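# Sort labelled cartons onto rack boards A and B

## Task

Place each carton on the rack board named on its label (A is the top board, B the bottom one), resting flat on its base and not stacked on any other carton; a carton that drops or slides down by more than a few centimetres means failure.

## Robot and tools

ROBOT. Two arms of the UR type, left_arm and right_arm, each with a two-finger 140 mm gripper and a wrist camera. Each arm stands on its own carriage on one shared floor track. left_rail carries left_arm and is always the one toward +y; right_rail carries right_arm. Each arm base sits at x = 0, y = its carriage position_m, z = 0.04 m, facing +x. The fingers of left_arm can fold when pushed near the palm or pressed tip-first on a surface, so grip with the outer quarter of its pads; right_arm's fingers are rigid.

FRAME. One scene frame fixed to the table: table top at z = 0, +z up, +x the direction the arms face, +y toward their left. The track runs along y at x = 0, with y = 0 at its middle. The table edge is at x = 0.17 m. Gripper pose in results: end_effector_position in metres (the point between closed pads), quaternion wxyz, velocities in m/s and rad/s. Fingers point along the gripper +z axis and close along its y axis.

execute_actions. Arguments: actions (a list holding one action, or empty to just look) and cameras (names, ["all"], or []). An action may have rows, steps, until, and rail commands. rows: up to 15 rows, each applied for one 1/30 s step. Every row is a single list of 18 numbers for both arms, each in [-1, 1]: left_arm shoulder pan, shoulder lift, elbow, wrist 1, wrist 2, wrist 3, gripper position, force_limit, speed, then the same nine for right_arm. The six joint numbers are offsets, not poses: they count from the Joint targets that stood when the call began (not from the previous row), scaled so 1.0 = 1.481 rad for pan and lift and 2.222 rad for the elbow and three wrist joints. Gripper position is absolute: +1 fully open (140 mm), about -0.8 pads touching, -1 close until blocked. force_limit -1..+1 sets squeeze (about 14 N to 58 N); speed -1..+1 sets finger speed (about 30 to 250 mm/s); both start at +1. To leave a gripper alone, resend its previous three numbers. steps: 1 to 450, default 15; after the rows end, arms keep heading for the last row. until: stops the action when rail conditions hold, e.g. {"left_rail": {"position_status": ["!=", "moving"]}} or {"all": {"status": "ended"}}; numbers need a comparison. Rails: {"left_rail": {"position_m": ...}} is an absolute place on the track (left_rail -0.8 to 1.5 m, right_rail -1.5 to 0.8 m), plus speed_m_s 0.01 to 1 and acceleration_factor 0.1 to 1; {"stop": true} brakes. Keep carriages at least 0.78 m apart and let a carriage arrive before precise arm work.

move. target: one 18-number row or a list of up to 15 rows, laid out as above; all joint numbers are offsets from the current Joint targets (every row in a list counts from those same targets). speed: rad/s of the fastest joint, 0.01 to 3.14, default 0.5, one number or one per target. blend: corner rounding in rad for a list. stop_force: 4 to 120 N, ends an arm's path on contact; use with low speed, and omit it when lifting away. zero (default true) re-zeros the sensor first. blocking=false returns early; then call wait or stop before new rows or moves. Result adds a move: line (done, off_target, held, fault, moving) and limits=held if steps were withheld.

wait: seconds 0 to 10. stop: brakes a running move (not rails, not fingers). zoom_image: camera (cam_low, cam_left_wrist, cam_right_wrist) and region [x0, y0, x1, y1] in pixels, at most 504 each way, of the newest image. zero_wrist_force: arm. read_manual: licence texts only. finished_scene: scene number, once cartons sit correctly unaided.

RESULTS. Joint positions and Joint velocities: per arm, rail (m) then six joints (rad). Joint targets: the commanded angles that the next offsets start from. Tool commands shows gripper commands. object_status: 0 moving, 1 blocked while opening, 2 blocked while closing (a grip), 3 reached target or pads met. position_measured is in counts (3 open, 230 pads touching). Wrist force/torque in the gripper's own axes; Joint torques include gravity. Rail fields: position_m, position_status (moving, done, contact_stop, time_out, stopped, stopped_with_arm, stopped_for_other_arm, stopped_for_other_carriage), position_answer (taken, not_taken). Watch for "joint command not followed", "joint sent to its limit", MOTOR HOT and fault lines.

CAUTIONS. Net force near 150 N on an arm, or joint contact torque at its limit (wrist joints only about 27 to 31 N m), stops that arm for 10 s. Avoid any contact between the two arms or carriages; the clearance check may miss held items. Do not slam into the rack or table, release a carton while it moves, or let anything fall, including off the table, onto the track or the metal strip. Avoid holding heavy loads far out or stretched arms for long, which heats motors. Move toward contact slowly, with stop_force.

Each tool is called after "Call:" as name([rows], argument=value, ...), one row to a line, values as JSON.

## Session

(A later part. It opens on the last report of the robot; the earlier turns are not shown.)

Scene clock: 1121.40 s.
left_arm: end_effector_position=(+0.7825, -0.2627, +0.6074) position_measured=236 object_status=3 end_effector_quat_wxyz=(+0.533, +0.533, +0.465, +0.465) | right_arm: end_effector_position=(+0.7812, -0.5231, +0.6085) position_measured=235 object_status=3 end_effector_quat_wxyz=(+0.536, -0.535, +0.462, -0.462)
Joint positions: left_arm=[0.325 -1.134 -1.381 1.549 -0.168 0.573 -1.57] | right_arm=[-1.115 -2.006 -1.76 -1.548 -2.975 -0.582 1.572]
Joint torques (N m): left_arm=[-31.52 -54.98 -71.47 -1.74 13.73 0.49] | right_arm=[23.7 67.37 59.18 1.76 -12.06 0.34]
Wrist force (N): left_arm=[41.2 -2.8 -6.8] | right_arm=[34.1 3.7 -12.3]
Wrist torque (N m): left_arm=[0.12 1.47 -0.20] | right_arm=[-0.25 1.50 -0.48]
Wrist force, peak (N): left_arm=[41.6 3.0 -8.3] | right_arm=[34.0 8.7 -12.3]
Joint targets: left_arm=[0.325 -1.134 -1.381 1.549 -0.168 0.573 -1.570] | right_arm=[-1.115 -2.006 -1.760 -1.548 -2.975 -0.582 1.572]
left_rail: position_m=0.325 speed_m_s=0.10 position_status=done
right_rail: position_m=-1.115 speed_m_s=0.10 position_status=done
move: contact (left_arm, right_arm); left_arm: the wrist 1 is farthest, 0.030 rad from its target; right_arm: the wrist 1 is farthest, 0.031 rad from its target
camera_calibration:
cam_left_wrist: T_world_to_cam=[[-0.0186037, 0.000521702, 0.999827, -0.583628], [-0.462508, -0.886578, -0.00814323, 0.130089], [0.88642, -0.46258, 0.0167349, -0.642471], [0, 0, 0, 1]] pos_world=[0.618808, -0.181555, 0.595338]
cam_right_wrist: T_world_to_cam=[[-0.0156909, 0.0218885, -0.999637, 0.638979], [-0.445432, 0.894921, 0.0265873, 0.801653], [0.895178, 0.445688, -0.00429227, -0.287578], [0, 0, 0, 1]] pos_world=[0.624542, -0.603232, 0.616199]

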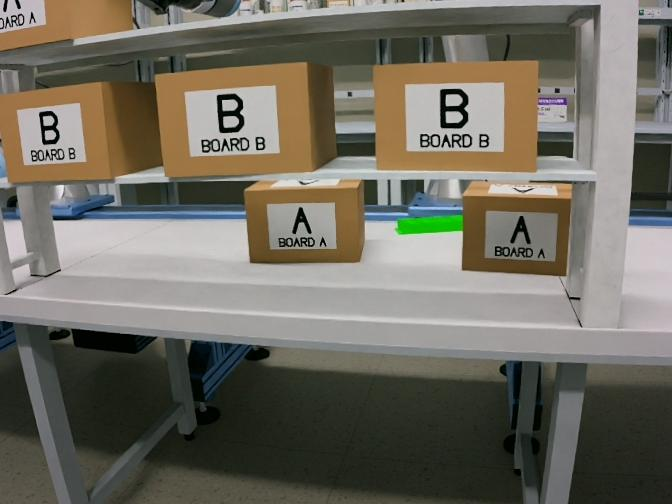

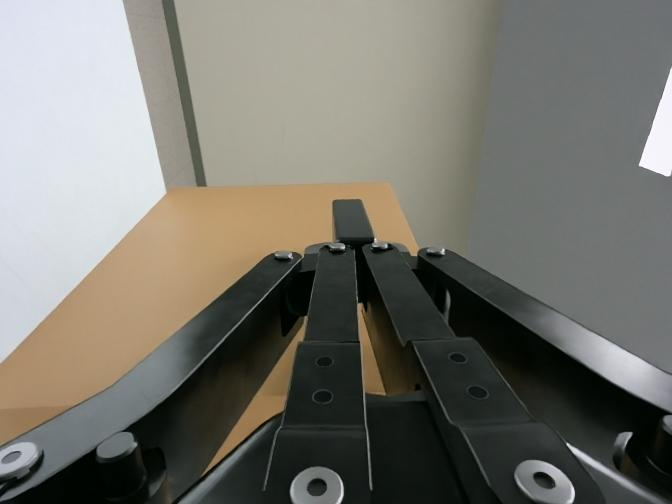

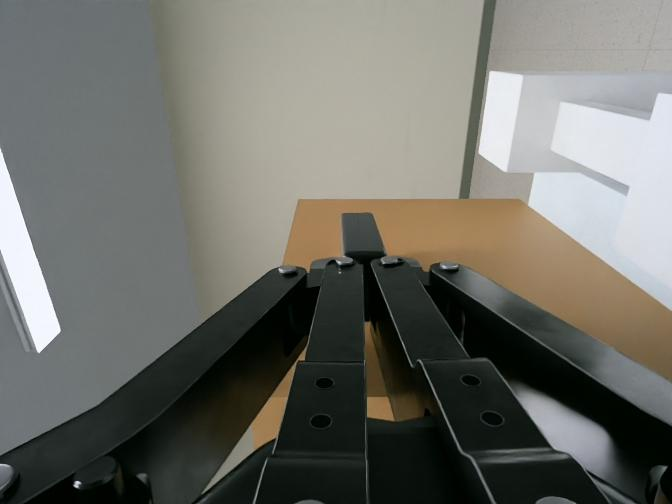

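Call:
move([
  [0,0,0,0,-0.061,0,-1,-1,-1,0,0,0,0,0.061,0,-1,-1,-1],
  [-0.2089,-0.1214,0.0889,-0.008,-0.2013,0,-1,-1,-1,0.2089,0.1214,-0.0889,0.008,0.2013,0,-1,-1,-1],
  [-0.3317,-0.1604,0.1142,-0.0073,-0.2821,0,-1,-1,-1,0.3317,0.1604,-0.1142,0.0073,0.2821,0,-1,-1,-1],
], speed=[0.1,0.4,0.4], blend=[0.01,0.03,0])

Call:
execute_actions([
  {"left_rail":{"position_m":1.172,"speed_m_s":0.5,"acceleration_factor":0.4},"right_rail":{"position_m":-0.268,"speed_m_s":0.5,"acceleration_factor":0.4},"steps":250,"until":{"all":{"status":"ended"}}},
], cameras=["cam_low"])

Scene clock: 1134.30 s.
left_arm: end_effector_position=(+0.4855, -0.2164, +0.6085) position_measured=236 object_status=3 end_effector_quat_wxyz=(+0.500, +0.500, +0.500, +0.500) | right_arm: end_effector_position=(+0.4848, -0.5698, +0.6094) position_measured=235 object_status=3 end_effector_quat_wxyz=(+0.503, -0.502, +0.498, -0.497)
Joint positions: left_arm=[0.325 -1.625 -1.619 1.802 -0.184 -0.054 -1.57] | right_arm=[-1.115 -1.515 -1.522 -1.801 -2.959 0.044 1.572]
Joint torques (N m): left_arm=[-13.79 -63.08 -37.45 1.4 -2.36 0.02] | right_arm=[11.32 58.66 34.53 -2.04 3.39 0.64]
Wrist force (N): left_arm=[0.4 -0.3 0.1] | right_arm=[2.8 3.1 -6.4]
Wrist torque (N m): left_arm=[0.02 0.03 -0.21] | right_arm=[0.03 -0.78 -0.45]
Wrist force, peak (N): left_arm=[41.5 -2.7 -6.9] | right_arm=[34.4 4.1 -12.4]
Joint targets: left_arm=[0.325 -1.625 -1.619 1.803 -0.184 -0.054 -1.570] | right_arm=[-1.115 -1.515 -1.522 -1.801 -2.959 0.045 1.572]
left_rail: position_m=0.325 speed_m_s=0.10 position_status=done
right_rail: position_m=-1.115 speed_m_s=0.10 position_status=done
move: done

Scene clock: 1138.10 s.
left_arm: end_effector_position=(+0.4854, +0.6306, +0.6085) position_measured=236 object_status=3 end_effector_quat_wxyz=(+0.500, +0.500, +0.500, +0.500) | right_arm: end_effector_position=(+0.4847, +0.2772, +0.6094) position_measured=235 object_status=3 end_effector_quat_wxyz=(+0.503, -0.502, +0.498, -0.497)
Joint positions: left_arm=[1.172 -1.625 -1.619 1.803 -0.184 -0.054 -1.57] | right_arm=[-0.268 -1.515 -1.522 -1.801 -2.959 0.045 1.572]
Joint torques (N m): left_arm=[-3.9 -34.08 -45.63 1.61 -0.12 0.36] | right_arm=[4.28 37.45 44.18 -2.09 1.62 0.46]
Wrist force (N): left_arm=[0.0 -0.5 -0.3] | right_arm=[2.5 3.0 -6.5]
Wrist torque (N m): left_arm=[-0.05 0.12 -0.21] | right_arm=[0.01 -0.72 -0.45]
Wrist force, peak (N): left_arm=[0.9 -0.5 -0.3] | right_arm=[3.1 3.4 -6.8]
Joint targets: left_arm=[1.172 -1.625 -1.619 1.803 -0.184 -0.054 -1.570] | right_arm=[-0.268 -1.515 -1.522 -1.801 -2.959 0.045 1.572]
Tool commands: left_gripper/position=-1.0 left_gripper/force_limit=-1.0 left_gripper/speed=-1.0 right_gripper/position=-1.0 right_gripper/force_limit=-1.0 right_gripper/speed=-1.0
left_rail: position_m=1.172 speed_m_s=0.50 position_status=done
right_rail: position_m=-0.268 speed_m_s=0.50 position_status=done
Images, in order (width x height): cam_low 672x504.

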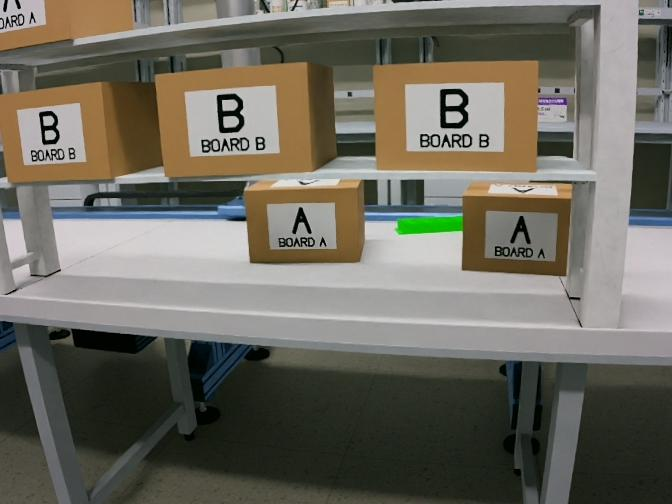

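Call:
move([
  [0,0.0784,0.1064,-0.1587,0,0,-1,-1,-1,0,-0.0784,-0.1064,0.1587,0,0,-1,-1,-1],
  [0,0.1537,0.1461,-0.2486,0,0,-1,-1,-1,0,-0.1537,-0.1461,0.2486,0,0,-1,-1,-1],
  [0,0.252,0.1722,-0.3402,0,0,-1,-1,-1,0,-0.252,-0.1722,0.3402,0,0,-1,-1,-1],
  [0,0.3632,0.1829,-0.425,0,0,-1,-1,-1,0,-0.3632,-0.1829,0.425,0,0,-1,-1,-1],
], speed=0.35, blend=0.03, stop_force=30)

Call:
move(target=[0,0,0,0,0.13,0,-1,-1,-1,0,0,0,0,-0.13,0,-1,-1,-1], speed=0.08, stop_force=44)

Call:
move(target=[0,-0.0577,-0.0035,0.0419,0,0,-1,-1,-1,0,0.0577,0.0035,-0.0419,0,0,-1,-1,-1], speed=0.05, cameras=["cam_low"])

Call:
zoom_image(camera="cam_low", region=[370, 100, 622, 320])

Scene clock: 1166.60 s.
left_arm: end_effector_position=(+0.4854, +0.6299, +0.1251) position_measured=236 object_status=3 end_effector_quat_wxyz=(+0.500, +0.500, +0.500, +0.500) | right_arm: end_effector_position=(+0.4846, +0.2787, +0.1256) position_measured=235 object_status=3 end_effector_quat_wxyz=(+0.503, -0.502, +0.498, -0.497)
Joint positions: left_arm=[1.172 -1.625 -1.081 2.209 -1.129 -0.054 -1.57] | right_arm=[-0.268 -1.515 -2.06 -2.208 -2.014 0.045 1.572]
Joint torques (N m): left_arm=[10.97 -45.09 -7.22 -2.2 1.6 0.56] | right_arm=[-14.02 57.02 10.33 2.93 -2.12 0.42]
Wrist force (N): left_arm=[0.0 -0.1 0.1] | right_arm=[2.6 3.4 -6.8]
Wrist torque (N m): left_arm=[0.05 0.12 -0.20] | right_arm=[0.13 -0.74 -0.53]
Wrist force, peak (N): left_arm=[0.5 2.0 -0.3] | right_arm=[2.5 5.1 -7.0]
Joint targets: left_arm=[1.172 -1.625 -1.081 2.209 -1.129 -0.054 -1.570] | right_arm=[-0.268 -1.515 -2.060 -2.208 -2.014 0.045 1.572]
left_rail: position_m=1.172 speed_m_s=0.50 position_status=done
right_rail: position_m=-0.268 speed_m_s=0.50 position_status=done
move: done

Scene clock: 1170.03 s.
left_arm: end_effector_position=(+0.4817, +0.5801, +0.1251) position_measured=236 object_status=3 end_effector_quat_wxyz=(+0.536, +0.535, +0.462, +0.462) | right_arm: end_effector_position=(+0.4803, +0.3294, +0.1256) position_measured=235 object_status=3 end_effector_quat_wxyz=(+0.539, -0.538, +0.459, -0.458)
Joint positions: left_arm=[1.172 -1.625 -1.081 2.209 -1.129 0.093 -1.57] | right_arm=[-0.268 -1.515 -2.06 -2.208 -2.014 -0.106 1.572]
Joint torques (N m): left_arm=[-33.63 -48.66 -56.58 -1.53 8.11 0.48] | right_arm=[30.19 60.6 48.51 2 -6.77 0.72]
Wrist force (N): left_arm=[44.3 19.5 -15.4] | right_arm=[47.0 -12.8 -18.9]
Wrist torque (N m): left_arm=[-0.40 1.49 -0.50] | right_arm=[0.55 0.25 -0.28]
Wrist force, peak (N): left_arm=[55.9 26.3 -16.9] | right_arm=[59.0 -19.0 -22.6]
Joint targets: left_arm=[1.172 -1.625 -1.081 2.209 -1.129 0.093 -1.570] | right_arm=[-0.268 -1.515 -2.060 -2.208 -2.014 -0.106 1.572]
left_rail: position_m=1.172 speed_m_s=0.50 position_status=done
right_rail: position_m=-0.268 speed_m_s=0.50 position_status=done
move: contact (left_arm, right_arm); left_arm: the wrist 2 is farthest, 0.142 rad from its target; right_arm: the wrist 2 is farthest, 0.138 rad from its target

Scene clock: 1172.27 s.
left_arm: end_effector_position=(+0.4817, +0.5802, +0.1727) position_measured=236 object_status=3 end_effector_quat_wxyz=(+0.536, +0.535, +0.462, +0.462) | right_arm: end_effector_position=(+0.4803, +0.3292, +0.1732) position_measured=235 object_status=3 end_effector_quat_wxyz=(+0.539, -0.538, +0.459, -0.458)
Joint positions: left_arm=[1.172 -1.625 -1.166 2.201 -1.036 0.093 -1.57] | right_arm=[-0.268 -1.515 -1.975 -2.2 -2.107 -0.106 1.572]
Joint torques (N m): left_arm=[-33.1 -88.75 -63.72 -0.5 11.51 0.83] | right_arm=[29.13 81.5 53.68 0.79 -10.31 0.69]
Wrist force (N): left_arm=[37.5 -8.4 -5.1] | right_arm=[40.4 12.8 -12.1]
Wrist torque (N m): left_arm=[0.38 1.41 -0.14] | right_arm=[-0.15 0.23 -0.66]
Wrist force, peak (N): left_arm=[44.3 20.2 -15.1] | right_arm=[50.6 13.5 -13.7]
Joint targets: left_arm=[1.172 -1.625 -1.166 2.201 -1.036 0.093 -1.570] | right_arm=[-0.268 -1.515 -1.975 -2.200 -2.107 -0.106 1.572]
left_rail: position_m=1.172 speed_m_s=0.50 position_status=done
right_rail: position_m=-0.268 speed_m_s=0.50 position_status=done
move: done
Images, in order (width x height): cam_low 672x504.

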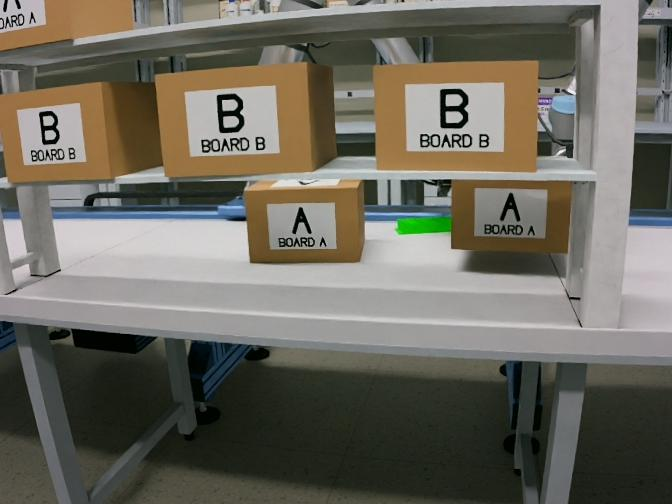

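Scaled by 2.000.

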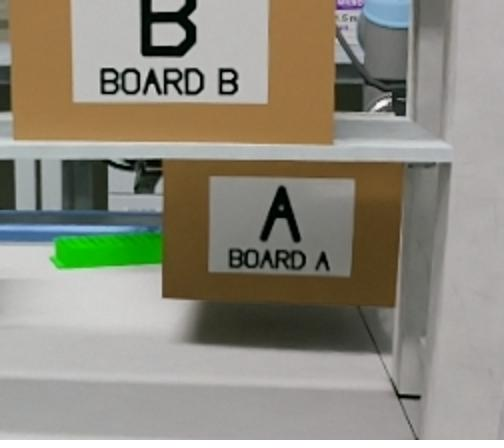

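Call:
move([
  [0,-0.0535,-0.0072,0.0429,0,0,-1,-1,-1,0,0.0535,0.0072,-0.0429,0,0,-1,-1,-1],
  [0,-0.1052,-0.0185,0.0887,0,0,-1,-1,-1,0,0.1052,0.0185,-0.0887,0,0,-1,-1,-1],
  [0,-0.1518,-0.0333,0.1346,0,0,-1,-1,-1,0,0.1518,0.0333,-0.1346,0,0,-1,-1,-1],
  [0,-0.1924,-0.0514,0.1797,0,0,-1,-1,-1,0,0.1924,0.0514,-0.1797,0,0,-1,-1,-1],
  [0,-0.2271,-0.073,0.2244,0,0,-1,-1,-1,0,0.2271,0.073,-0.2244,0,0,-1,-1,-1],
  [0,-0.2577,-0.1,0.2718,0,0,-1,-1,-1,0,0.2577,0.1,-0.2718,0,0,-1,-1,-1],
  [0,-0.2822,-0.1306,0.3187,0,0,-1,-1,-1,0,0.2822,0.1306,-0.3187,0,0,-1,-1,-1],
  [0,-0.2997,-0.1643,0.3641,0,0,-1,-1,-1,0,0.2997,0.1643,-0.3641,0,0,-1,-1,-1],
  [0,-0.3104,-0.2015,0.4085,0,0,-1,-1,-1,0,0.3104,0.2015,-0.4085,0,0,-1,-1,-1],
], speed=0.15, blend=0.02, stop_force=50)

Call:
execute_actions([
  {"left_rail":{"position_m":1.082,"speed_m_s":0.1,"acceleration_factor":0.15},"right_rail":{"position_m":-0.358,"speed_m_s":0.1,"acceleration_factor":0.15},"steps":150,"until":{"all":{"status":"ended"}}},
])

Call:
move([
  [0.0627,0.0176,-0.0111,-0.0006,0.0418,0,-1,-1,-1,-0.0627,-0.0176,0.0111,0.0006,-0.0418,0,-1,-1,-1],
  [0.1228,0.039,-0.0253,-0.0007,0.0818,0,-1,-1,-1,-0.1228,-0.039,0.0253,0.0007,-0.0818,0,-1,-1,-1],
  [0.18,0.0646,-0.0428,-0.0003,0.12,0,-1,-1,-1,-0.18,-0.0646,0.0428,0.0003,-0.12,0,-1,-1,-1],
  [0.2342,0.0937,-0.0634,0.0009,0.1561,0,-1,-1,-1,-0.2342,-0.0937,0.0634,-0.0009,-0.1561,0,-1,-1,-1],
  [0.2847,0.1255,-0.0872,0.0036,0.1897,0,-1,-1,-1,-0.2847,-0.1255,0.0872,-0.0036,-0.1897,0,-1,-1,-1],
  [0.3317,0.1604,-0.1142,0.0073,0.2211,0,-1,-1,-1,-0.3317,-0.1604,0.1142,-0.0073,-0.2211,0,-1,-1,-1],
], speed=0.1, blend=0.02, stop_force=35)

Call:
move(target=[0,0.0042,0.0189,-0.0217,0,0,-1,-1,-1,0,-0.0042,-0.0189,0.0217,0,0,-1,-1,-1], speed=0.03, stop_force=20)

Call:
move(target=[0,0.0043,0.0141,-0.017,0,0,-1,-1,-1,0,-0.0043,-0.0141,0.017,0,0,-1,-1,-1], speed=0.012, stop_force=10, cameras=["all"])

Scene clock: 1197.83 s.
left_arm: end_effector_position=(+0.4817, +0.5802, +0.6401) position_measured=236 object_status=3 end_effector_quat_wxyz=(+0.536, +0.535, +0.462, +0.462) | right_arm: end_effector_position=(+0.4803, +0.3286, +0.6410) position_measured=235 object_status=3 end_effector_quat_wxyz=(+0.539, -0.538, +0.458, -0.458)
Joint positions: left_arm=[1.172 -1.625 -1.626 1.754 -0.128 0.093 -1.57] | right_arm=[-0.268 -1.515 -1.515 -1.752 -3.015 -0.106 1.572]
Joint torques (N m): left_arm=[-20.64 -52.51 -71.39 -0.37 12.8 0.25] | right_arm=[13.95 48.51 61.66 0.53 -15.8 0.66]
Wrist force (N): left_arm=[34.5 -8.0 -4.9] | right_arm=[37.6 11.8 -11.7]
Wrist torque (N m): left_arm=[0.29 1.27 -0.14] | right_arm=[-0.22 0.11 -0.53]
Wrist force, peak (N): left_arm=[49.0 -9.2 -6.7] | right_arm=[52.2 13.4 -13.5]
Joint targets: left_arm=[1.172 -1.625 -1.626 1.754 -0.128 0.093 -1.570] | right_arm=[-0.268 -1.515 -1.515 -1.752 -3.015 -0.106 1.572]
left_rail: position_m=1.172 speed_m_s=0.50 position_status=done
right_rail: position_m=-0.268 speed_m_s=0.50 position_status=done
move: done

Scene clock: 1199.93 s.
left_arm: end_effector_position=(+0.4817, +0.4903, +0.6401) position_measured=236 object_status=3 end_effector_quat_wxyz=(+0.536, +0.535, +0.462, +0.462) | right_arm: end_effector_position=(+0.4803, +0.2386, +0.6410) position_measured=235 object_status=3 end_effector_quat_wxyz=(+0.539, -0.538, +0.458, -0.458)
Joint positions: left_arm=[1.082 -1.625 -1.626 1.754 -0.128 0.093 -1.57] | right_arm=[-0.358 -1.515 -1.515 -1.752 -3.015 -0.106 1.572]
Joint torques (N m): left_arm=[-15.75 -38.71 -69.64 -2.13 6.66 0.29] | right_arm=[17.2 40.8 57.3 1.73 -5.32 0.73]
Wrist force (N): left_arm=[35.6 -9.0 -4.8] | right_arm=[38.9 12.7 -11.8]
Wrist torque (N m): left_arm=[0.27 1.33 -0.14] | right_arm=[-0.23 0.15 -0.53]
Wrist force, peak (N): left_arm=[36.7 -8.4 -5.3] | right_arm=[39.2 13.2 -11.6]
Joint targets: left_arm=[1.082 -1.625 -1.626 1.754 -0.128 0.093 -1.570] | right_arm=[-0.358 -1.515 -1.515 -1.752 -3.015 -0.106 1.572]
Tool commands: left_gripper/position=-1.0 left_gripper/force_limit=-1.0 left_gripper/speed=-1.0 right_gripper/position=-1.0 right_gripper/force_limit=-1.0 right_gripper/speed=-1.0
left_rail: position_m=1.082 speed_m_s=0.10 position_status=done
right_rail: position_m=-0.358 speed_m_s=0.10 position_status=done

Scene clock: 1205.93 s.
left_arm: end_effector_position=(+0.7820, +0.4904, +0.6401) position_measured=236 object_status=3 end_effector_quat_wxyz=(+0.536, +0.535, +0.462, +0.462) | right_arm: end_effector_position=(+0.7805, +0.2388, +0.6411) position_measured=235 object_status=3 end_effector_quat_wxyz=(+0.539, -0.538, +0.458, -0.458)
Joint positions: left_arm=[1.082 -1.134 -1.389 1.5 -0.112 0.584 -1.57] | right_arm=[-0.358 -2.006 -1.753 -1.499 -3.031 -0.597 1.572]
Joint torques (N m): left_arm=[-14.24 -41.11 -74.78 -1.93 17.77 0.67] | right_arm=[8 53.6 63.19 2.07 -17.75 0.95]
Wrist force (N): left_arm=[31.3 -7.7 -4.0] | right_arm=[34.0 11.8 -11.1]
Wrist torque (N m): left_arm=[0.30 1.17 -0.13] | right_arm=[-0.17 0.10 -0.57]
Wrist force, peak (N): left_arm=[41.2 -8.6 -5.4] | right_arm=[44.6 13.2 -12.6]
Joint targets: left_arm=[1.082 -1.134 -1.389 1.500 -0.112 0.584 -1.570] | right_arm=[-0.358 -2.006 -1.753 -1.499 -3.031 -0.597 1.572]
left_rail: position_m=1.082 speed_m_s=0.10 position_status=done
right_rail: position_m=-0.358 speed_m_s=0.10 position_status=done
move: done

Scene clock: 1208.43 s.
left_arm: end_effector_position=(+0.7820, +0.4904, +0.6121) position_measured=236 object_status=3 end_effector_quat_wxyz=(+0.536, +0.535, +0.462, +0.462) | right_arm: end_effector_position=(+0.7806, +0.2389, +0.6131) position_measured=235 object_status=3 end_effector_quat_wxyz=(+0.539, -0.538, +0.458, -0.458)
Joint positions: left_arm=[1.082 -1.134 -1.382 1.542 -0.16 0.584 -1.57] | right_arm=[-0.358 -2.006 -1.759 -1.541 -2.983 -0.597 1.572]
Joint torques (N m): left_arm=[-22.61 -41.35 -51.94 -11.08 12.97 0.26] | right_arm=[19.24 55.65 47.49 12.93 -12.39 0.76]
Wrist force (N): left_arm=[30.7 -7.9 -4.4] | right_arm=[33.3 12.1 -10.9]
Wrist torque (N m): left_arm=[0.29 1.10 -0.14] | right_arm=[-0.16 0.05 -0.58]
Wrist force, peak (N): left_arm=[34.5 -8.9 -4.5] | right_arm=[37.4 13.1 -11.3]
Joint targets: left_arm=[1.082 -1.134 -1.382 1.542 -0.160 0.584 -1.570] | right_arm=[-0.358 -2.006 -1.759 -1.541 -2.983 -0.597 1.572]
left_rail: position_m=1.082 speed_m_s=0.10 position_status=done
right_rail: position_m=-0.358 speed_m_s=0.10 position_status=done
move: done

Scene clock: 1210.37 s.
left_arm: end_effector_position=(+0.7820, +0.4903, +0.6072) position_measured=236 object_status=3 end_effector_quat_wxyz=(+0.536, +0.535, +0.462, +0.462) | right_arm: end_effector_position=(+0.7806, +0.2390, +0.6086) position_measured=235 object_status=3 end_effector_quat_wxyz=(+0.539, -0.538, +0.458, -0.458)
Joint positions: left_arm=[1.082 -1.134 -1.381 1.549 -0.169 0.584 -1.57] | right_arm=[-0.358 -2.006 -1.76 -1.547 -2.975 -0.597 1.572]
Joint torques (N m): left_arm=[-25.88 -55.03 -68.75 -1.53 11.09 0.77] | right_arm=[21.13 66.65 57.94 1.28 -10.28 0.82]
Wrist force (N): left_arm=[36.9 0.0 -7.8] | right_arm=[37.0 3.7 -13.2]
Wrist torque (N m): left_arm=[0.05 1.35 -0.24] | right_arm=[0.13 0.03 -0.48]
Wrist force, peak (N): left_arm=[37.1 5.1 -8.8] | right_arm=[36.9 4.1 -13.6]
Joint targets: left_arm=[1.082 -1.134 -1.381 1.549 -0.169 0.584 -1.570] | right_arm=[-0.358 -2.006 -1.760 -1.547 -2.975 -0.597 1.572]
left_rail: position_m=1.082 speed_m_s=0.10 position_status=done
right_rail: position_m=-0.358 speed_m_s=0.10 position_status=done
move: contact (left_arm, right_arm); left_arm: the wrist 1 is farthest, 0.029 rad from its target; right_arm: the wrist 1 is farthest, 0.030 rad from its target
camera_calibration:
cam_left_wrist: T_world_to_cam=[[-0.0186845, 0.000780938, 0.999825, -0.583909], [-0.472556, -0.881263, -0.00814269, 0.802719], [0.881102, -0.472626, 0.016835, -0.284828], [0, 0, 0, 1]] pos_world=[0.619383, 0.573245, 0.595138]
cam_right_wrist: T_world_to_cam=[[-0.0160075, 0.0216582, -0.999637, 0.622694], [-0.458392, 0.888352, 0.0265875, 0.131192], [0.888606, 0.458651, -0.0042923, -0.624571], [0, 0, 0, 1]] pos_world=[0.625103, 0.15643, 0.616299]

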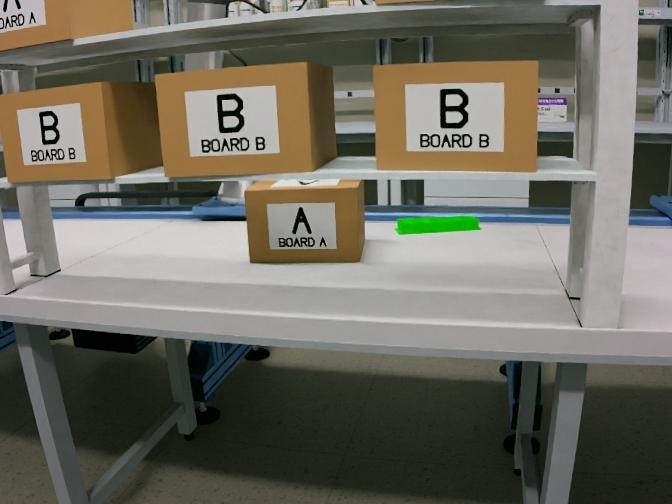

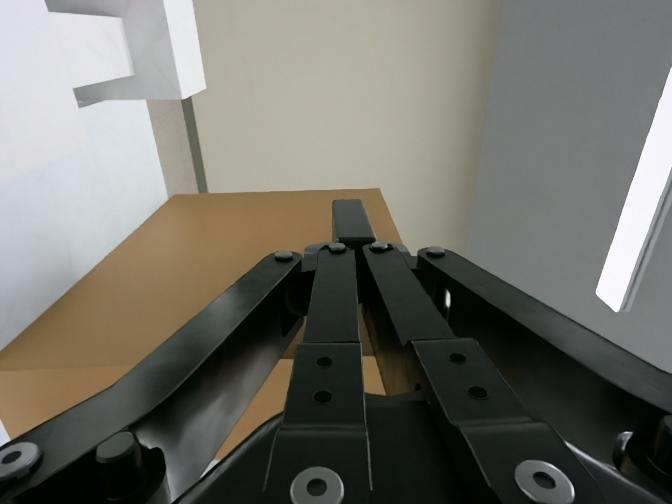

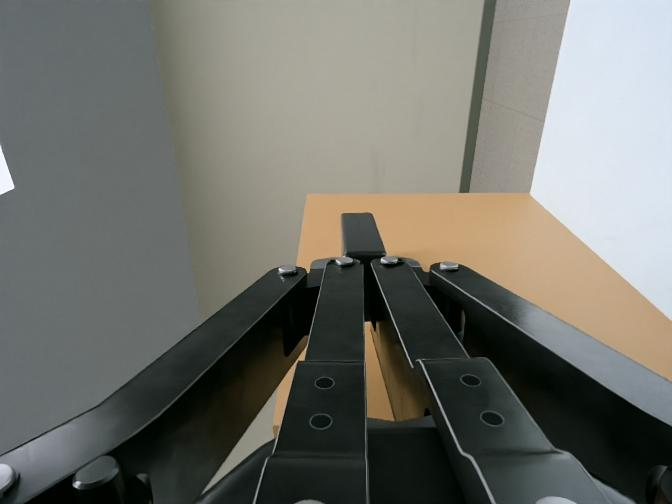

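Call:
move([
  [0,0,0,0,-0.061,0,-1,-1,-1,0,0,0,0,0.061,0,-1,-1,-1],
  [-0.2089,-0.1214,0.0889,-0.008,-0.2013,0,-1,-1,-1,0.2089,0.1214,-0.0889,0.008,0.2013,0,-1,-1,-1],
  [-0.3317,-0.1604,0.1142,-0.0073,-0.2881,0,-1,-1,-1,0.3317,0.1604,-0.1142,0.0073,0.2881,0,-1,-1,-1],
], speed=[0.1,0.4,0.4], blend=[0.01,0.03,0])

Call:
execute_actions([
  {"left_rail":{"position_m":0.735,"speed_m_s":0.4,"acceleration_factor":0.4},"right_rail":{"position_m":-0.705,"speed_m_s":0.4,"acceleration_factor":0.4},"steps":250,"until":{"all":{"status":"ended"}}},
])

Call:
move([
  [-0.0342,0.0784,0.1064,-0.1587,-0.0228,0,-1,-1,-1,0.0342,-0.0784,-0.1064,0.1587,0.0228,0,-1,-1,-1],
  [-0.0342,0.1537,0.1461,-0.2486,-0.0228,0,-1,-1,-1,0.0342,-0.1537,-0.1461,0.2486,0.0228,0,-1,-1,-1],
  [-0.0342,0.252,0.1722,-0.3402,-0.0228,0,-1,-1,-1,0.0342,-0.252,-0.1722,0.3402,0.0228,0,-1,-1,-1],
  [-0.0342,0.3593,0.1887,-0.4282,-0.0228,0,-1,-1,-1,0.0342,-0.3593,-0.1887,0.4282,0.0228,0,-1,-1,-1],
], speed=0.35, blend=0.03, stop_force=30)

Call:
move(target=[0,0,0,0,0.13,0,-1,-1,-1,0,0,0,0,-0.13,0,-1,-1,-1], speed=0.08, stop_force=44)

Call:
move(target=[0,-0.0584,-0.0035,0.0424,0,0,-1,-1,-1,0,0.0584,0.0035,-0.0424,0,0,-1,-1,-1], speed=0.05, cameras=["cam_low"])

Call:
zoom_image(camera="cam_low", region=[200, 100, 452, 320])

Scene clock: 1241.60 s.
left_arm: end_effector_position=(+0.4855, +0.5411, +0.6083) position_measured=236 object_status=3 end_effector_quat_wxyz=(+0.500, +0.500, +0.500, +0.500) | right_arm: end_effector_position=(+0.4848, +0.1878, +0.6095) position_measured=235 object_status=3 end_effector_quat_wxyz=(+0.504, -0.503, +0.497, -0.496)
Joint positions: left_arm=[1.082 -1.625 -1.619 1.803 -0.185 -0.056 -1.57] | right_arm=[-0.358 -1.515 -1.523 -1.801 -2.959 0.043 1.572]
Joint torques (N m): left_arm=[-15.69 -62.93 -36.53 1.83 -2.38 -0.03] | right_arm=[13.58 59.59 34.76 -1.91 3.93 0.66]
Wrist force (N): left_arm=[0.2 -0.2 -0.1] | right_arm=[-1.0 5.5 -6.5]
Wrist torque (N m): left_arm=[0.03 0.07 -0.21] | right_arm=[0.57 0.07 -0.45]
Wrist force, peak (N): left_arm=[37.4 -1.0 -7.6] | right_arm=[37.0 4.7 -13.2]
Joint targets: left_arm=[1.082 -1.625 -1.619 1.803 -0.185 -0.056 -1.570] | right_arm=[-0.358 -1.515 -1.523 -1.801 -2.959 0.043 1.572]
left_rail: position_m=1.082 speed_m_s=0.10 position_status=done
right_rail: position_m=-0.358 speed_m_s=0.10 position_status=done
move: done

Scene clock: 1244.13 s.
left_arm: end_effector_position=(+0.4854, +0.1941, +0.6083) position_measured=236 object_status=3 end_effector_quat_wxyz=(+0.500, +0.500, +0.500, +0.500) | right_arm: end_effector_position=(+0.4847, -0.1592, +0.6095) position_measured=235 object_status=3 end_effector_quat_wxyz=(+0.504, -0.503, +0.497, -0.496)
Joint positions: left_arm=[0.735 -1.625 -1.619 1.803 -0.185 -0.056 -1.57] | right_arm=[-0.705 -1.515 -1.522 -1.801 -2.959 0.043 1.572]
Joint torques (N m): left_arm=[-2.72 -46.16 -42.91 1.84 -0.89 0.42] | right_arm=[4.9 36.81 39.72 -1.96 2.4 0.65]
Wrist force (N): left_arm=[0.0 -0.1 -0.1] | right_arm=[-1.0 5.3 -6.5]
Wrist torque (N m): left_arm=[0.03 0.12 -0.21] | right_arm=[0.54 0.07 -0.45]
Wrist force, peak (N): left_arm=[1.4 0.0 0.1] | right_arm=[-1.6 5.5 -6.8]
Joint targets: left_arm=[0.735 -1.625 -1.619 1.803 -0.185 -0.056 -1.570] | right_arm=[-0.705 -1.515 -1.523 -1.801 -2.959 0.043 1.572]
Tool commands: left_gripper/position=-1.0 left_gripper/force_limit=-1.0 left_gripper/speed=-1.0 right_gripper/position=-1.0 right_gripper/force_limit=-1.0 right_gripper/speed=-1.0
left_rail: position_m=0.735 speed_m_s=0.40 position_status=done
right_rail: position_m=-0.705 speed_m_s=0.40 position_status=done

Scene clock: 1248.00 s.
left_arm: end_effector_position=(+0.4585, +0.1937, +0.1248) position_measured=236 object_status=3 end_effector_quat_wxyz=(+0.500, +0.500, +0.500, +0.500) | right_arm: end_effector_position=(+0.4577, -0.1578, +0.1254) position_measured=235 object_status=3 end_effector_quat_wxyz=(+0.504, -0.503, +0.497, -0.496)
Joint positions: left_arm=[0.735 -1.676 -1.086 2.222 -1.136 -0.107 -1.57] | right_arm=[-0.705 -1.464 -2.055 -2.22 -2.007 0.094 1.572]
Joint torques (N m): left_arm=[-10.88 -43.7 -9.71 -1.82 -2.3 0.31] | right_arm=[9.03 56.85 9.66 3.03 3.25 0.84]
Wrist force (N): left_arm=[0.1 0.2 0.1] | right_arm=[-1.0 5.4 -6.4]
Wrist torque (N m): left_arm=[0.12 0.09 -0.20] | right_arm=[0.60 0.03 -0.50]
Wrist force, peak (N): left_arm=[0.9 2.0 0.3] | right_arm=[-0.7 7.0 -6.5]
Joint targets: left_arm=[0.735 -1.676 -1.086 2.222 -1.136 -0.107 -1.570] | right_arm=[-0.705 -1.464 -2.055 -2.220 -2.007 0.094 1.572]
left_rail: position_m=0.735 speed_m_s=0.40 position_status=done
right_rail: position_m=-0.705 speed_m_s=0.40 position_status=done
move: done

Scene clock: 1250.83 s.
left_arm: end_effector_position=(+0.4557, +0.1497, +0.1248) position_measured=236 object_status=3 end_effector_quat_wxyz=(+0.531, +0.531, +0.467, +0.467) | right_arm: end_effector_position=(+0.4544, -0.1143, +0.1255) position_measured=235 object_status=3 end_effector_quat_wxyz=(+0.534, -0.534, +0.464, -0.463)
Joint positions: left_arm=[0.735 -1.676 -1.086 2.222 -1.136 0.023 -1.57] | right_arm=[-0.705 -1.464 -2.055 -2.22 -2.007 -0.034 1.572]
Joint torques (N m): left_arm=[-27.58 -47.67 -58.35 -3.35 8.67 0.35] | right_arm=[9.29 58.81 47.81 1.78 -6.54 0.56]
Wrist force (N): left_arm=[44.2 13.5 -9.7] | right_arm=[43.3 -12.4 -19.8]
Wrist torque (N m): left_arm=[-0.22 1.63 -0.40] | right_arm=[1.01 0.91 -0.22]
Wrist force, peak (N): left_arm=[57.5 19.9 -11.0] | right_arm=[54.4 -17.7 -19.8]
Joint targets: left_arm=[0.735 -1.676 -1.086 2.222 -1.136 0.023 -1.570] | right_arm=[-0.705 -1.464 -2.055 -2.220 -2.007 -0.034 1.572]
left_rail: position_m=0.735 speed_m_s=0.40 position_status=done
right_rail: position_m=-0.705 speed_m_s=0.40 position_status=done
move: contact (left_arm, right_arm); left_arm: the wrist 2 is farthest, 0.158 rad from its target; right_arm: the wrist 2 is farthest, 0.160 rad from its target

Scene clock: 1253.07 s.
left_arm: end_effector_position=(+0.4557, +0.1498, +0.1723) position_measured=236 object_status=3 end_effector_quat_wxyz=(+0.531, +0.531, +0.467, +0.467) | right_arm: end_effector_position=(+0.4544, -0.1145, +0.1731) position_measured=235 object_status=3 end_effector_quat_wxyz=(+0.534, -0.534, +0.464, -0.463)
Joint positions: left_arm=[0.735 -1.676 -1.173 2.214 -1.042 0.023 -1.57] | right_arm=[-0.705 -1.464 -1.968 -2.212 -2.101 -0.034 1.572]
Joint torques (N m): left_arm=[-32.5 -90.94 -63.8 -0.38 11.97 0.6] | right_arm=[15.52 85.32 53.69 1.07 -10.63 0.59]
Wrist force (N): left_arm=[37.9 -10.0 -3.7] | right_arm=[37.3 16.1 -11.7]
Wrist torque (N m): left_arm=[0.39 1.49 -0.11] | right_arm=[0.45 0.84 -0.65]
Wrist force, peak (N): left_arm=[48.6 -10.9 -4.7] | right_arm=[48.0 16.5 -13.4]
Joint targets: left_arm=[0.735 -1.676 -1.173 2.214 -1.042 0.023 -1.570] | right_arm=[-0.705 -1.464 -1.968 -2.212 -2.102 -0.034 1.572]
left_rail: position_m=0.735 speed_m_s=0.40 position_status=done
right_rail: position_m=-0.705 speed_m_s=0.40 position_status=done
move: done
Images, in order (width x height): cam_low 672x504.

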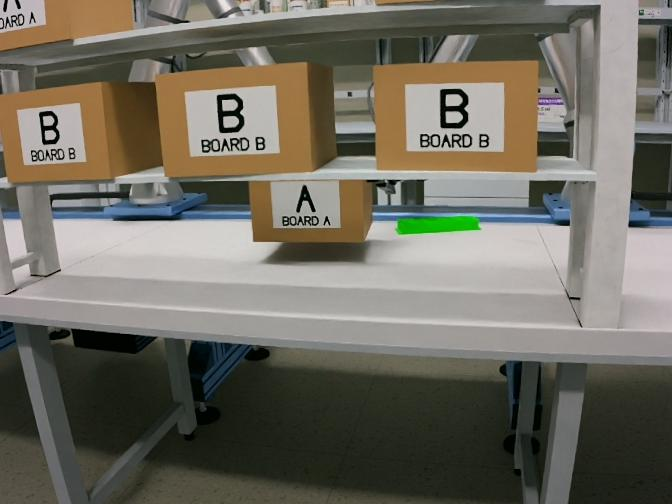

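Scaled by 2.000.

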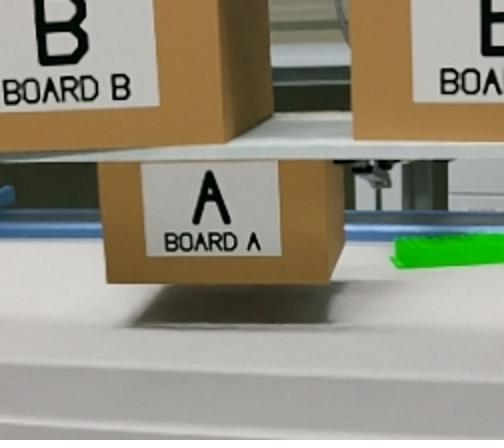

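Call:
move([
  [0,-0.0541,-0.0073,0.0434,0,0,-1,-1,-1,0,0.0541,0.0073,-0.0434,0,0,-1,-1,-1],
  [0,-0.1065,-0.0186,0.0896,0,0,-1,-1,-1,0,0.1065,0.0186,-0.0896,0,0,-1,-1,-1],
  [0,-0.1538,-0.0335,0.136,0,0,-1,-1,-1,0,0.1538,0.0335,-0.136,0,0,-1,-1,-1],
  [0,-0.1948,-0.0517,0.1816,0,0,-1,-1,-1,0,0.1948,0.0517,-0.1816,0,0,-1,-1,-1],
  [0,-0.2299,-0.0735,0.2268,0,0,-1,-1,-1,0,0.2299,0.0735,-0.2268,0,0,-1,-1,-1],
  [0,-0.2608,-0.1006,0.2744,0,0,-1,-1,-1,0,0.2608,0.1006,-0.2744,0,0,-1,-1,-1],
  [0,-0.2855,-0.1314,0.3217,0,0,-1,-1,-1,0,0.2855,0.1314,-0.3217,0,0,-1,-1,-1],
  [0,-0.303,-0.1653,0.3673,0,0,-1,-1,-1,0,0.303,0.1653,-0.3673,0,0,-1,-1,-1],
  [0,-0.3134,-0.2027,0.4116,0,0,-1,-1,-1,0,0.3134,0.2027,-0.4116,0,0,-1,-1,-1],
], speed=0.15, blend=0.02, stop_force=50)

Call:
move([
  [0.0342,0.0076,-0.0046,-0.0005,0.0228,0,-1,-1,-1,-0.0342,-0.0076,0.0046,0.0005,-0.0228,0,-1,-1,-1],
  [0.0969,0.0252,-0.0157,-0.0011,0.0646,0,-1,-1,-1,-0.0969,-0.0252,0.0157,0.0011,-0.0646,0,-1,-1,-1],
  [0.157,0.0466,-0.0299,-0.0012,0.1046,0,-1,-1,-1,-0.157,-0.0466,0.0299,0.0012,-0.1046,0,-1,-1,-1],
  [0.2142,0.0722,-0.0474,-0.0008,0.1428,0,-1,-1,-1,-0.2142,-0.0722,0.0474,0.0008,-0.1428,0,-1,-1,-1],
  [0.2684,0.1013,-0.068,0.0004,0.1789,0,-1,-1,-1,-0.2684,-0.1013,0.068,-0.0004,-0.1789,0,-1,-1,-1],
  [0.3189,0.1331,-0.0918,0.0031,0.2125,0,-1,-1,-1,-0.3189,-0.1331,0.0918,-0.0031,-0.2125,0,-1,-1,-1],
  [0.3659,0.168,-0.1188,0.0068,0.2439,0,-1,-1,-1,-0.3659,-0.168,0.1188,-0.0068,-0.2439,0,-1,-1,-1],
], speed=0.1, blend=0.02, stop_force=35)

Call:
move(target=[0,0.0042,0.0189,-0.0217,0,0,-1,-1,-1,0,-0.0042,-0.0189,0.0217,0,0,-1,-1,-1], speed=0.03, stop_force=20)

Call:
move(target=[0,0.0043,0.0141,-0.017,0,0,-1,-1,-1,0,-0.0043,-0.0141,0.017,0,0,-1,-1,-1], speed=0.012, stop_force=10, cameras=["all"])

Scene clock: 1282.70 s.
left_arm: end_effector_position=(+0.4557, +0.1495, +0.6399) position_measured=236 object_status=3 end_effector_quat_wxyz=(+0.531, +0.531, +0.467, +0.467) | right_arm: end_effector_position=(+0.4545, -0.1152, +0.6413) position_measured=235 object_status=3 end_effector_quat_wxyz=(+0.534, -0.534, +0.464, -0.463)
Joint positions: left_arm=[0.735 -1.676 -1.637 1.764 -0.127 0.023 -1.57] | right_arm=[-0.705 -1.464 -1.504 -1.762 -3.016 -0.035 1.572]
Joint torques (N m): left_arm=[-15.82 -54.04 -73.75 -0.39 11.26 0.5] | right_arm=[26.55 45.82 62.28 0.49 -14.32 0.69]
Wrist force (N): left_arm=[36.5 -11.2 -3.3] | right_arm=[36.1 16.1 -11.5]
Wrist torque (N m): left_arm=[0.25 1.39 -0.11] | right_arm=[0.33 0.80 -0.53]
Wrist force, peak (N): left_arm=[48.7 -11.4 -4.7] | right_arm=[48.0 17.1 -13.3]
Joint targets: left_arm=[0.735 -1.676 -1.637 1.764 -0.127 0.023 -1.570] | right_arm=[-0.705 -1.464 -1.504 -1.762 -3.016 -0.034 1.572]
left_rail: position_m=0.735 speed_m_s=0.40 position_status=done
right_rail: position_m=-0.705 speed_m_s=0.40 position_status=done
move: done

Scene clock: 1289.20 s.
left_arm: end_effector_position=(+0.7830, +0.1495, +0.6398) position_measured=236 object_status=3 end_effector_quat_wxyz=(+0.531, +0.531, +0.467, +0.467) | right_arm: end_effector_position=(+0.7817, -0.1149, +0.6413) position_measured=235 object_status=3 end_effector_quat_wxyz=(+0.534, -0.533, +0.464, -0.463)
Joint positions: left_arm=[0.735 -1.134 -1.388 1.5 -0.112 0.565 -1.57] | right_arm=[-0.705 -2.006 -1.753 -1.498 -3.031 -0.576 1.572]
Joint torques (N m): left_arm=[-14.93 -44.12 -75.7 -2.21 19.19 0.19] | right_arm=[11.43 54.03 64.54 2.61 -18.97 0.63]
Wrist force (N): left_arm=[34.2 -10.7 -3.3] | right_arm=[33.3 16.0 -10.6]
Wrist torque (N m): left_arm=[0.31 1.32 -0.10] | right_arm=[0.32 0.88 -0.57]
Wrist force, peak (N): left_arm=[44.7 -11.6 -4.3] | right_arm=[44.5 17.0 -12.8]
Joint targets: left_arm=[0.735 -1.134 -1.388 1.500 -0.112 0.565 -1.570] | right_arm=[-0.705 -2.006 -1.753 -1.498 -3.031 -0.576 1.572]
left_rail: position_m=0.735 speed_m_s=0.40 position_status=done
right_rail: position_m=-0.705 speed_m_s=0.40 position_status=done
move: done

Scene clock: 1291.70 s.
left_arm: end_effector_position=(+0.7830, +0.1495, +0.6118) position_measured=236 object_status=3 end_effector_quat_wxyz=(+0.531, +0.531, +0.467, +0.467) | right_arm: end_effector_position=(+0.7817, -0.1148, +0.6133) position_measured=235 object_status=3 end_effector_quat_wxyz=(+0.534, -0.533, +0.464, -0.463)
Joint positions: left_arm=[0.735 -1.134 -1.382 1.542 -0.161 0.565 -1.57] | right_arm=[-0.705 -2.006 -1.759 -1.54 -2.983 -0.576 1.572]
Joint torques (N m): left_arm=[-24.21 -44.55 -53.03 -11.67 14.28 0.56] | right_arm=[21.96 55.92 48.72 13.42 -13.28 0.63]
Wrist force (N): left_arm=[33.1 -10.7 -3.0] | right_arm=[32.8 16.8 -10.7]
Wrist torque (N m): left_arm=[0.36 1.35 -0.10] | right_arm=[0.44 0.78 -0.58]
Wrist force, peak (N): left_arm=[37.4 -11.4 -3.4] | right_arm=[36.8 16.7 -11.7]
Joint targets: left_arm=[0.735 -1.134 -1.382 1.542 -0.161 0.565 -1.570] | right_arm=[-0.705 -2.006 -1.759 -1.540 -2.983 -0.576 1.572]
left_rail: position_m=0.735 speed_m_s=0.40 position_status=done
right_rail: position_m=-0.705 speed_m_s=0.40 position_status=done
move: done

Scene clock: 1293.43 s.
left_arm: end_effector_position=(+0.7830, +0.1494, +0.6084) position_measured=236 object_status=3 end_effector_quat_wxyz=(+0.531, +0.531, +0.467, +0.467) | right_arm: end_effector_position=(+0.7818, -0.1148, +0.6102) position_measured=235 object_status=3 end_effector_quat_wxyz=(+0.535, -0.533, +0.464, -0.463)
Joint positions: left_arm=[0.735 -1.134 -1.381 1.547 -0.167 0.565 -1.57] | right_arm=[-0.705 -2.006 -1.76 -1.544 -2.978 -0.576 1.572]
Joint torques (N m): left_arm=[-29.83 -57.6 -69.5 -1.55 13.1 0.61] | right_arm=[22.86 66.15 59.8 1.88 -11.76 0.61]
Wrist force (N): left_arm=[39.4 -0.7 -6.2] | right_arm=[35.2 7.3 -11.2]
Wrist torque (N m): left_arm=[0.05 1.51 -0.22] | right_arm=[0.46 0.86 -0.47]
Wrist force, peak (N): left_arm=[39.9 -0.6 -6.3] | right_arm=[34.8 14.7 -10.8]
Joint targets: left_arm=[0.735 -1.134 -1.381 1.547 -0.167 0.565 -1.570] | right_arm=[-0.705 -2.006 -1.760 -1.544 -2.978 -0.576 1.572]
left_rail: position_m=0.735 speed_m_s=0.40 position_status=done
right_rail: position_m=-0.705 speed_m_s=0.40 position_status=done
move: contact (left_arm, right_arm); left_arm: the wrist 1 is farthest, 0.032 rad from its target; right_arm: the wrist 1 is farthest, 0.032 rad from its target
camera_calibration:
cam_left_wrist: T_world_to_cam=[[-0.0187386, 0.000566272, 0.999824, -0.584667], [-0.455992, -0.889948, -0.0080421, 0.491079], [0.889787, -0.456062, 0.0169346, -0.456124], [0, 0, 0, 1]] pos_world=[0.618825, 0.229345, 0.596238]
cam_right_wrist: T_world_to_cam=[[-0.0154687, 0.0222477, -0.999633, 0.631652], [-0.440145, 0.897527, 0.0267862, 0.432516], [0.897794, 0.440398, -0.00409132, -0.472734], [0, 0, 0, 1]] pos_world=[0.624558, -0.194056, 0.6179]

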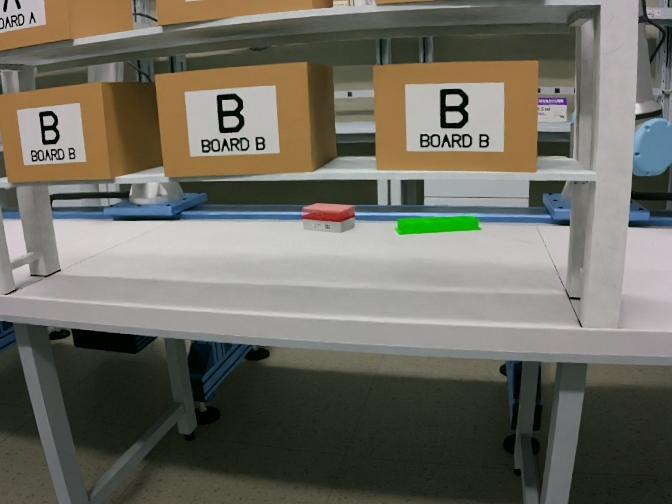

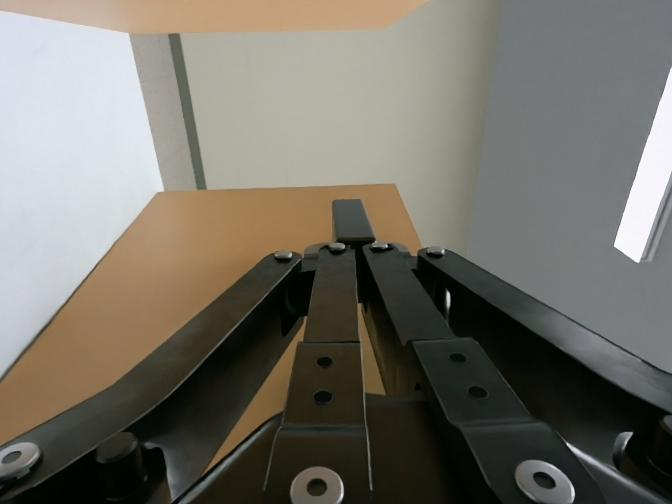

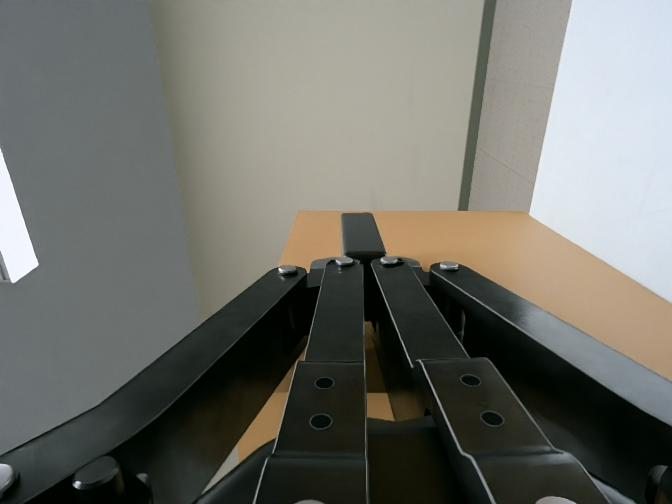

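Call:
move([
  [0,0,0,0,-0.055,0,-1,-1,-1,0,0,0,0,0.055,0,-1,-1,-1],
  [-0.2089,-0.1214,0.0889,-0.008,-0.1953,0,-1,-1,-1,0.2089,0.1214,-0.0889,0.008,0.1953,0,-1,-1,-1],
  [-0.3317,-0.1604,0.1142,-0.0073,-0.2761,0,-1,-1,-1,0.3317,0.1604,-0.1142,0.0073,0.2761,0,-1,-1,-1],
], speed=[0.08,0.4,0.4], blend=[0.01,0.03,0], cameras=["all"])

Scene clock: 1302.27 s.
left_arm: end_effector_position=(+0.4855, +0.1912, +0.6094) position_measured=236 object_status=3 end_effector_quat_wxyz=(+0.502, +0.501, +0.499, +0.498) | right_arm: end_effector_position=(+0.4848, -0.1569, +0.6111) position_measured=235 object_status=3 end_effector_quat_wxyz=(+0.505, -0.504, +0.496, -0.495)
Joint positions: left_arm=[0.735 -1.625 -1.619 1.801 -0.183 -0.048 -1.57] | right_arm=[-0.705 -1.515 -1.522 -1.798 -2.961 0.037 1.572]
Joint torques (N m): left_arm=[-16.01 -66.46 -36.21 1.59 -2.64 0.05] | right_arm=[13.21 57.55 34.05 -2 3.85 0.46]
Wrist force (N): left_arm=[0.3 -0.4 0.0] | right_arm=[-0.7 4.1 -3.5]
Wrist torque (N m): left_arm=[-0.04 0.06 -0.21] | right_arm=[0.26 -0.01 -0.45]
Wrist force, peak (N): left_arm=[39.9 -0.5 -6.2] | right_arm=[36.1 7.9 -11.3]
Joint targets: left_arm=[0.735 -1.625 -1.619 1.801 -0.183 -0.048 -1.570] | right_arm=[-0.705 -1.515 -1.522 -1.798 -2.961 0.037 1.572]
left_rail: position_m=0.735 speed_m_s=0.40 position_status=done
right_rail: position_m=-0.705 speed_m_s=0.40 position_status=done
move: done
camera_calibration:
cam_left_wrist: T_world_to_cam=[[-0.0181178, -0.00139246, 0.999835, -0.591224], [-0.344182, -0.938873, -0.00754442, 0.347415], [0.938728, -0.344262, 0.0165311, -0.217248], [0, 0, 0, 1]] pos_world=[0.312799, 0.250564, 0.597339]
cam_right_wrist: T_world_to_cam=[[-0.0133719, 0.0242455, -0.999617, 0.628174], [-0.327501, 0.944457, 0.0272886, 0.292007], [0.944756, 0.32774, -0.0046888, -0.227693], [0, 0, 0, 1]] pos_world=[0.319147, -0.216394, 0.618897]

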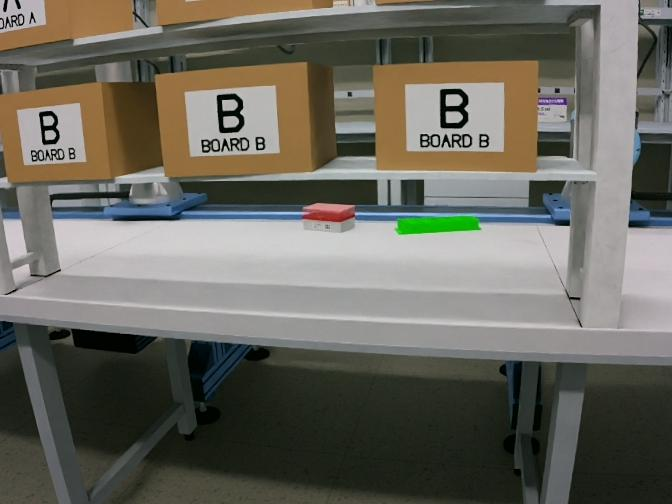

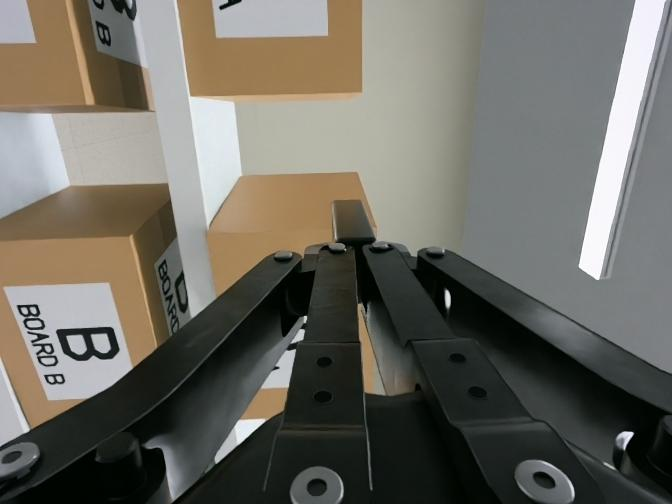

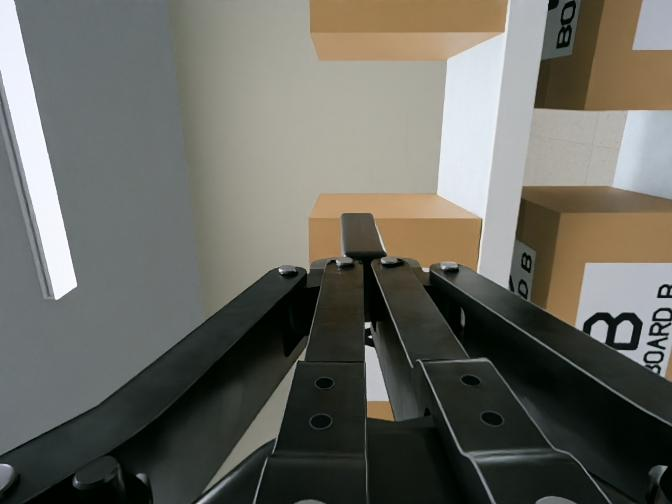

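All placed.

Call:
finished_scene(scene=1)

The scene is finished: the task was done.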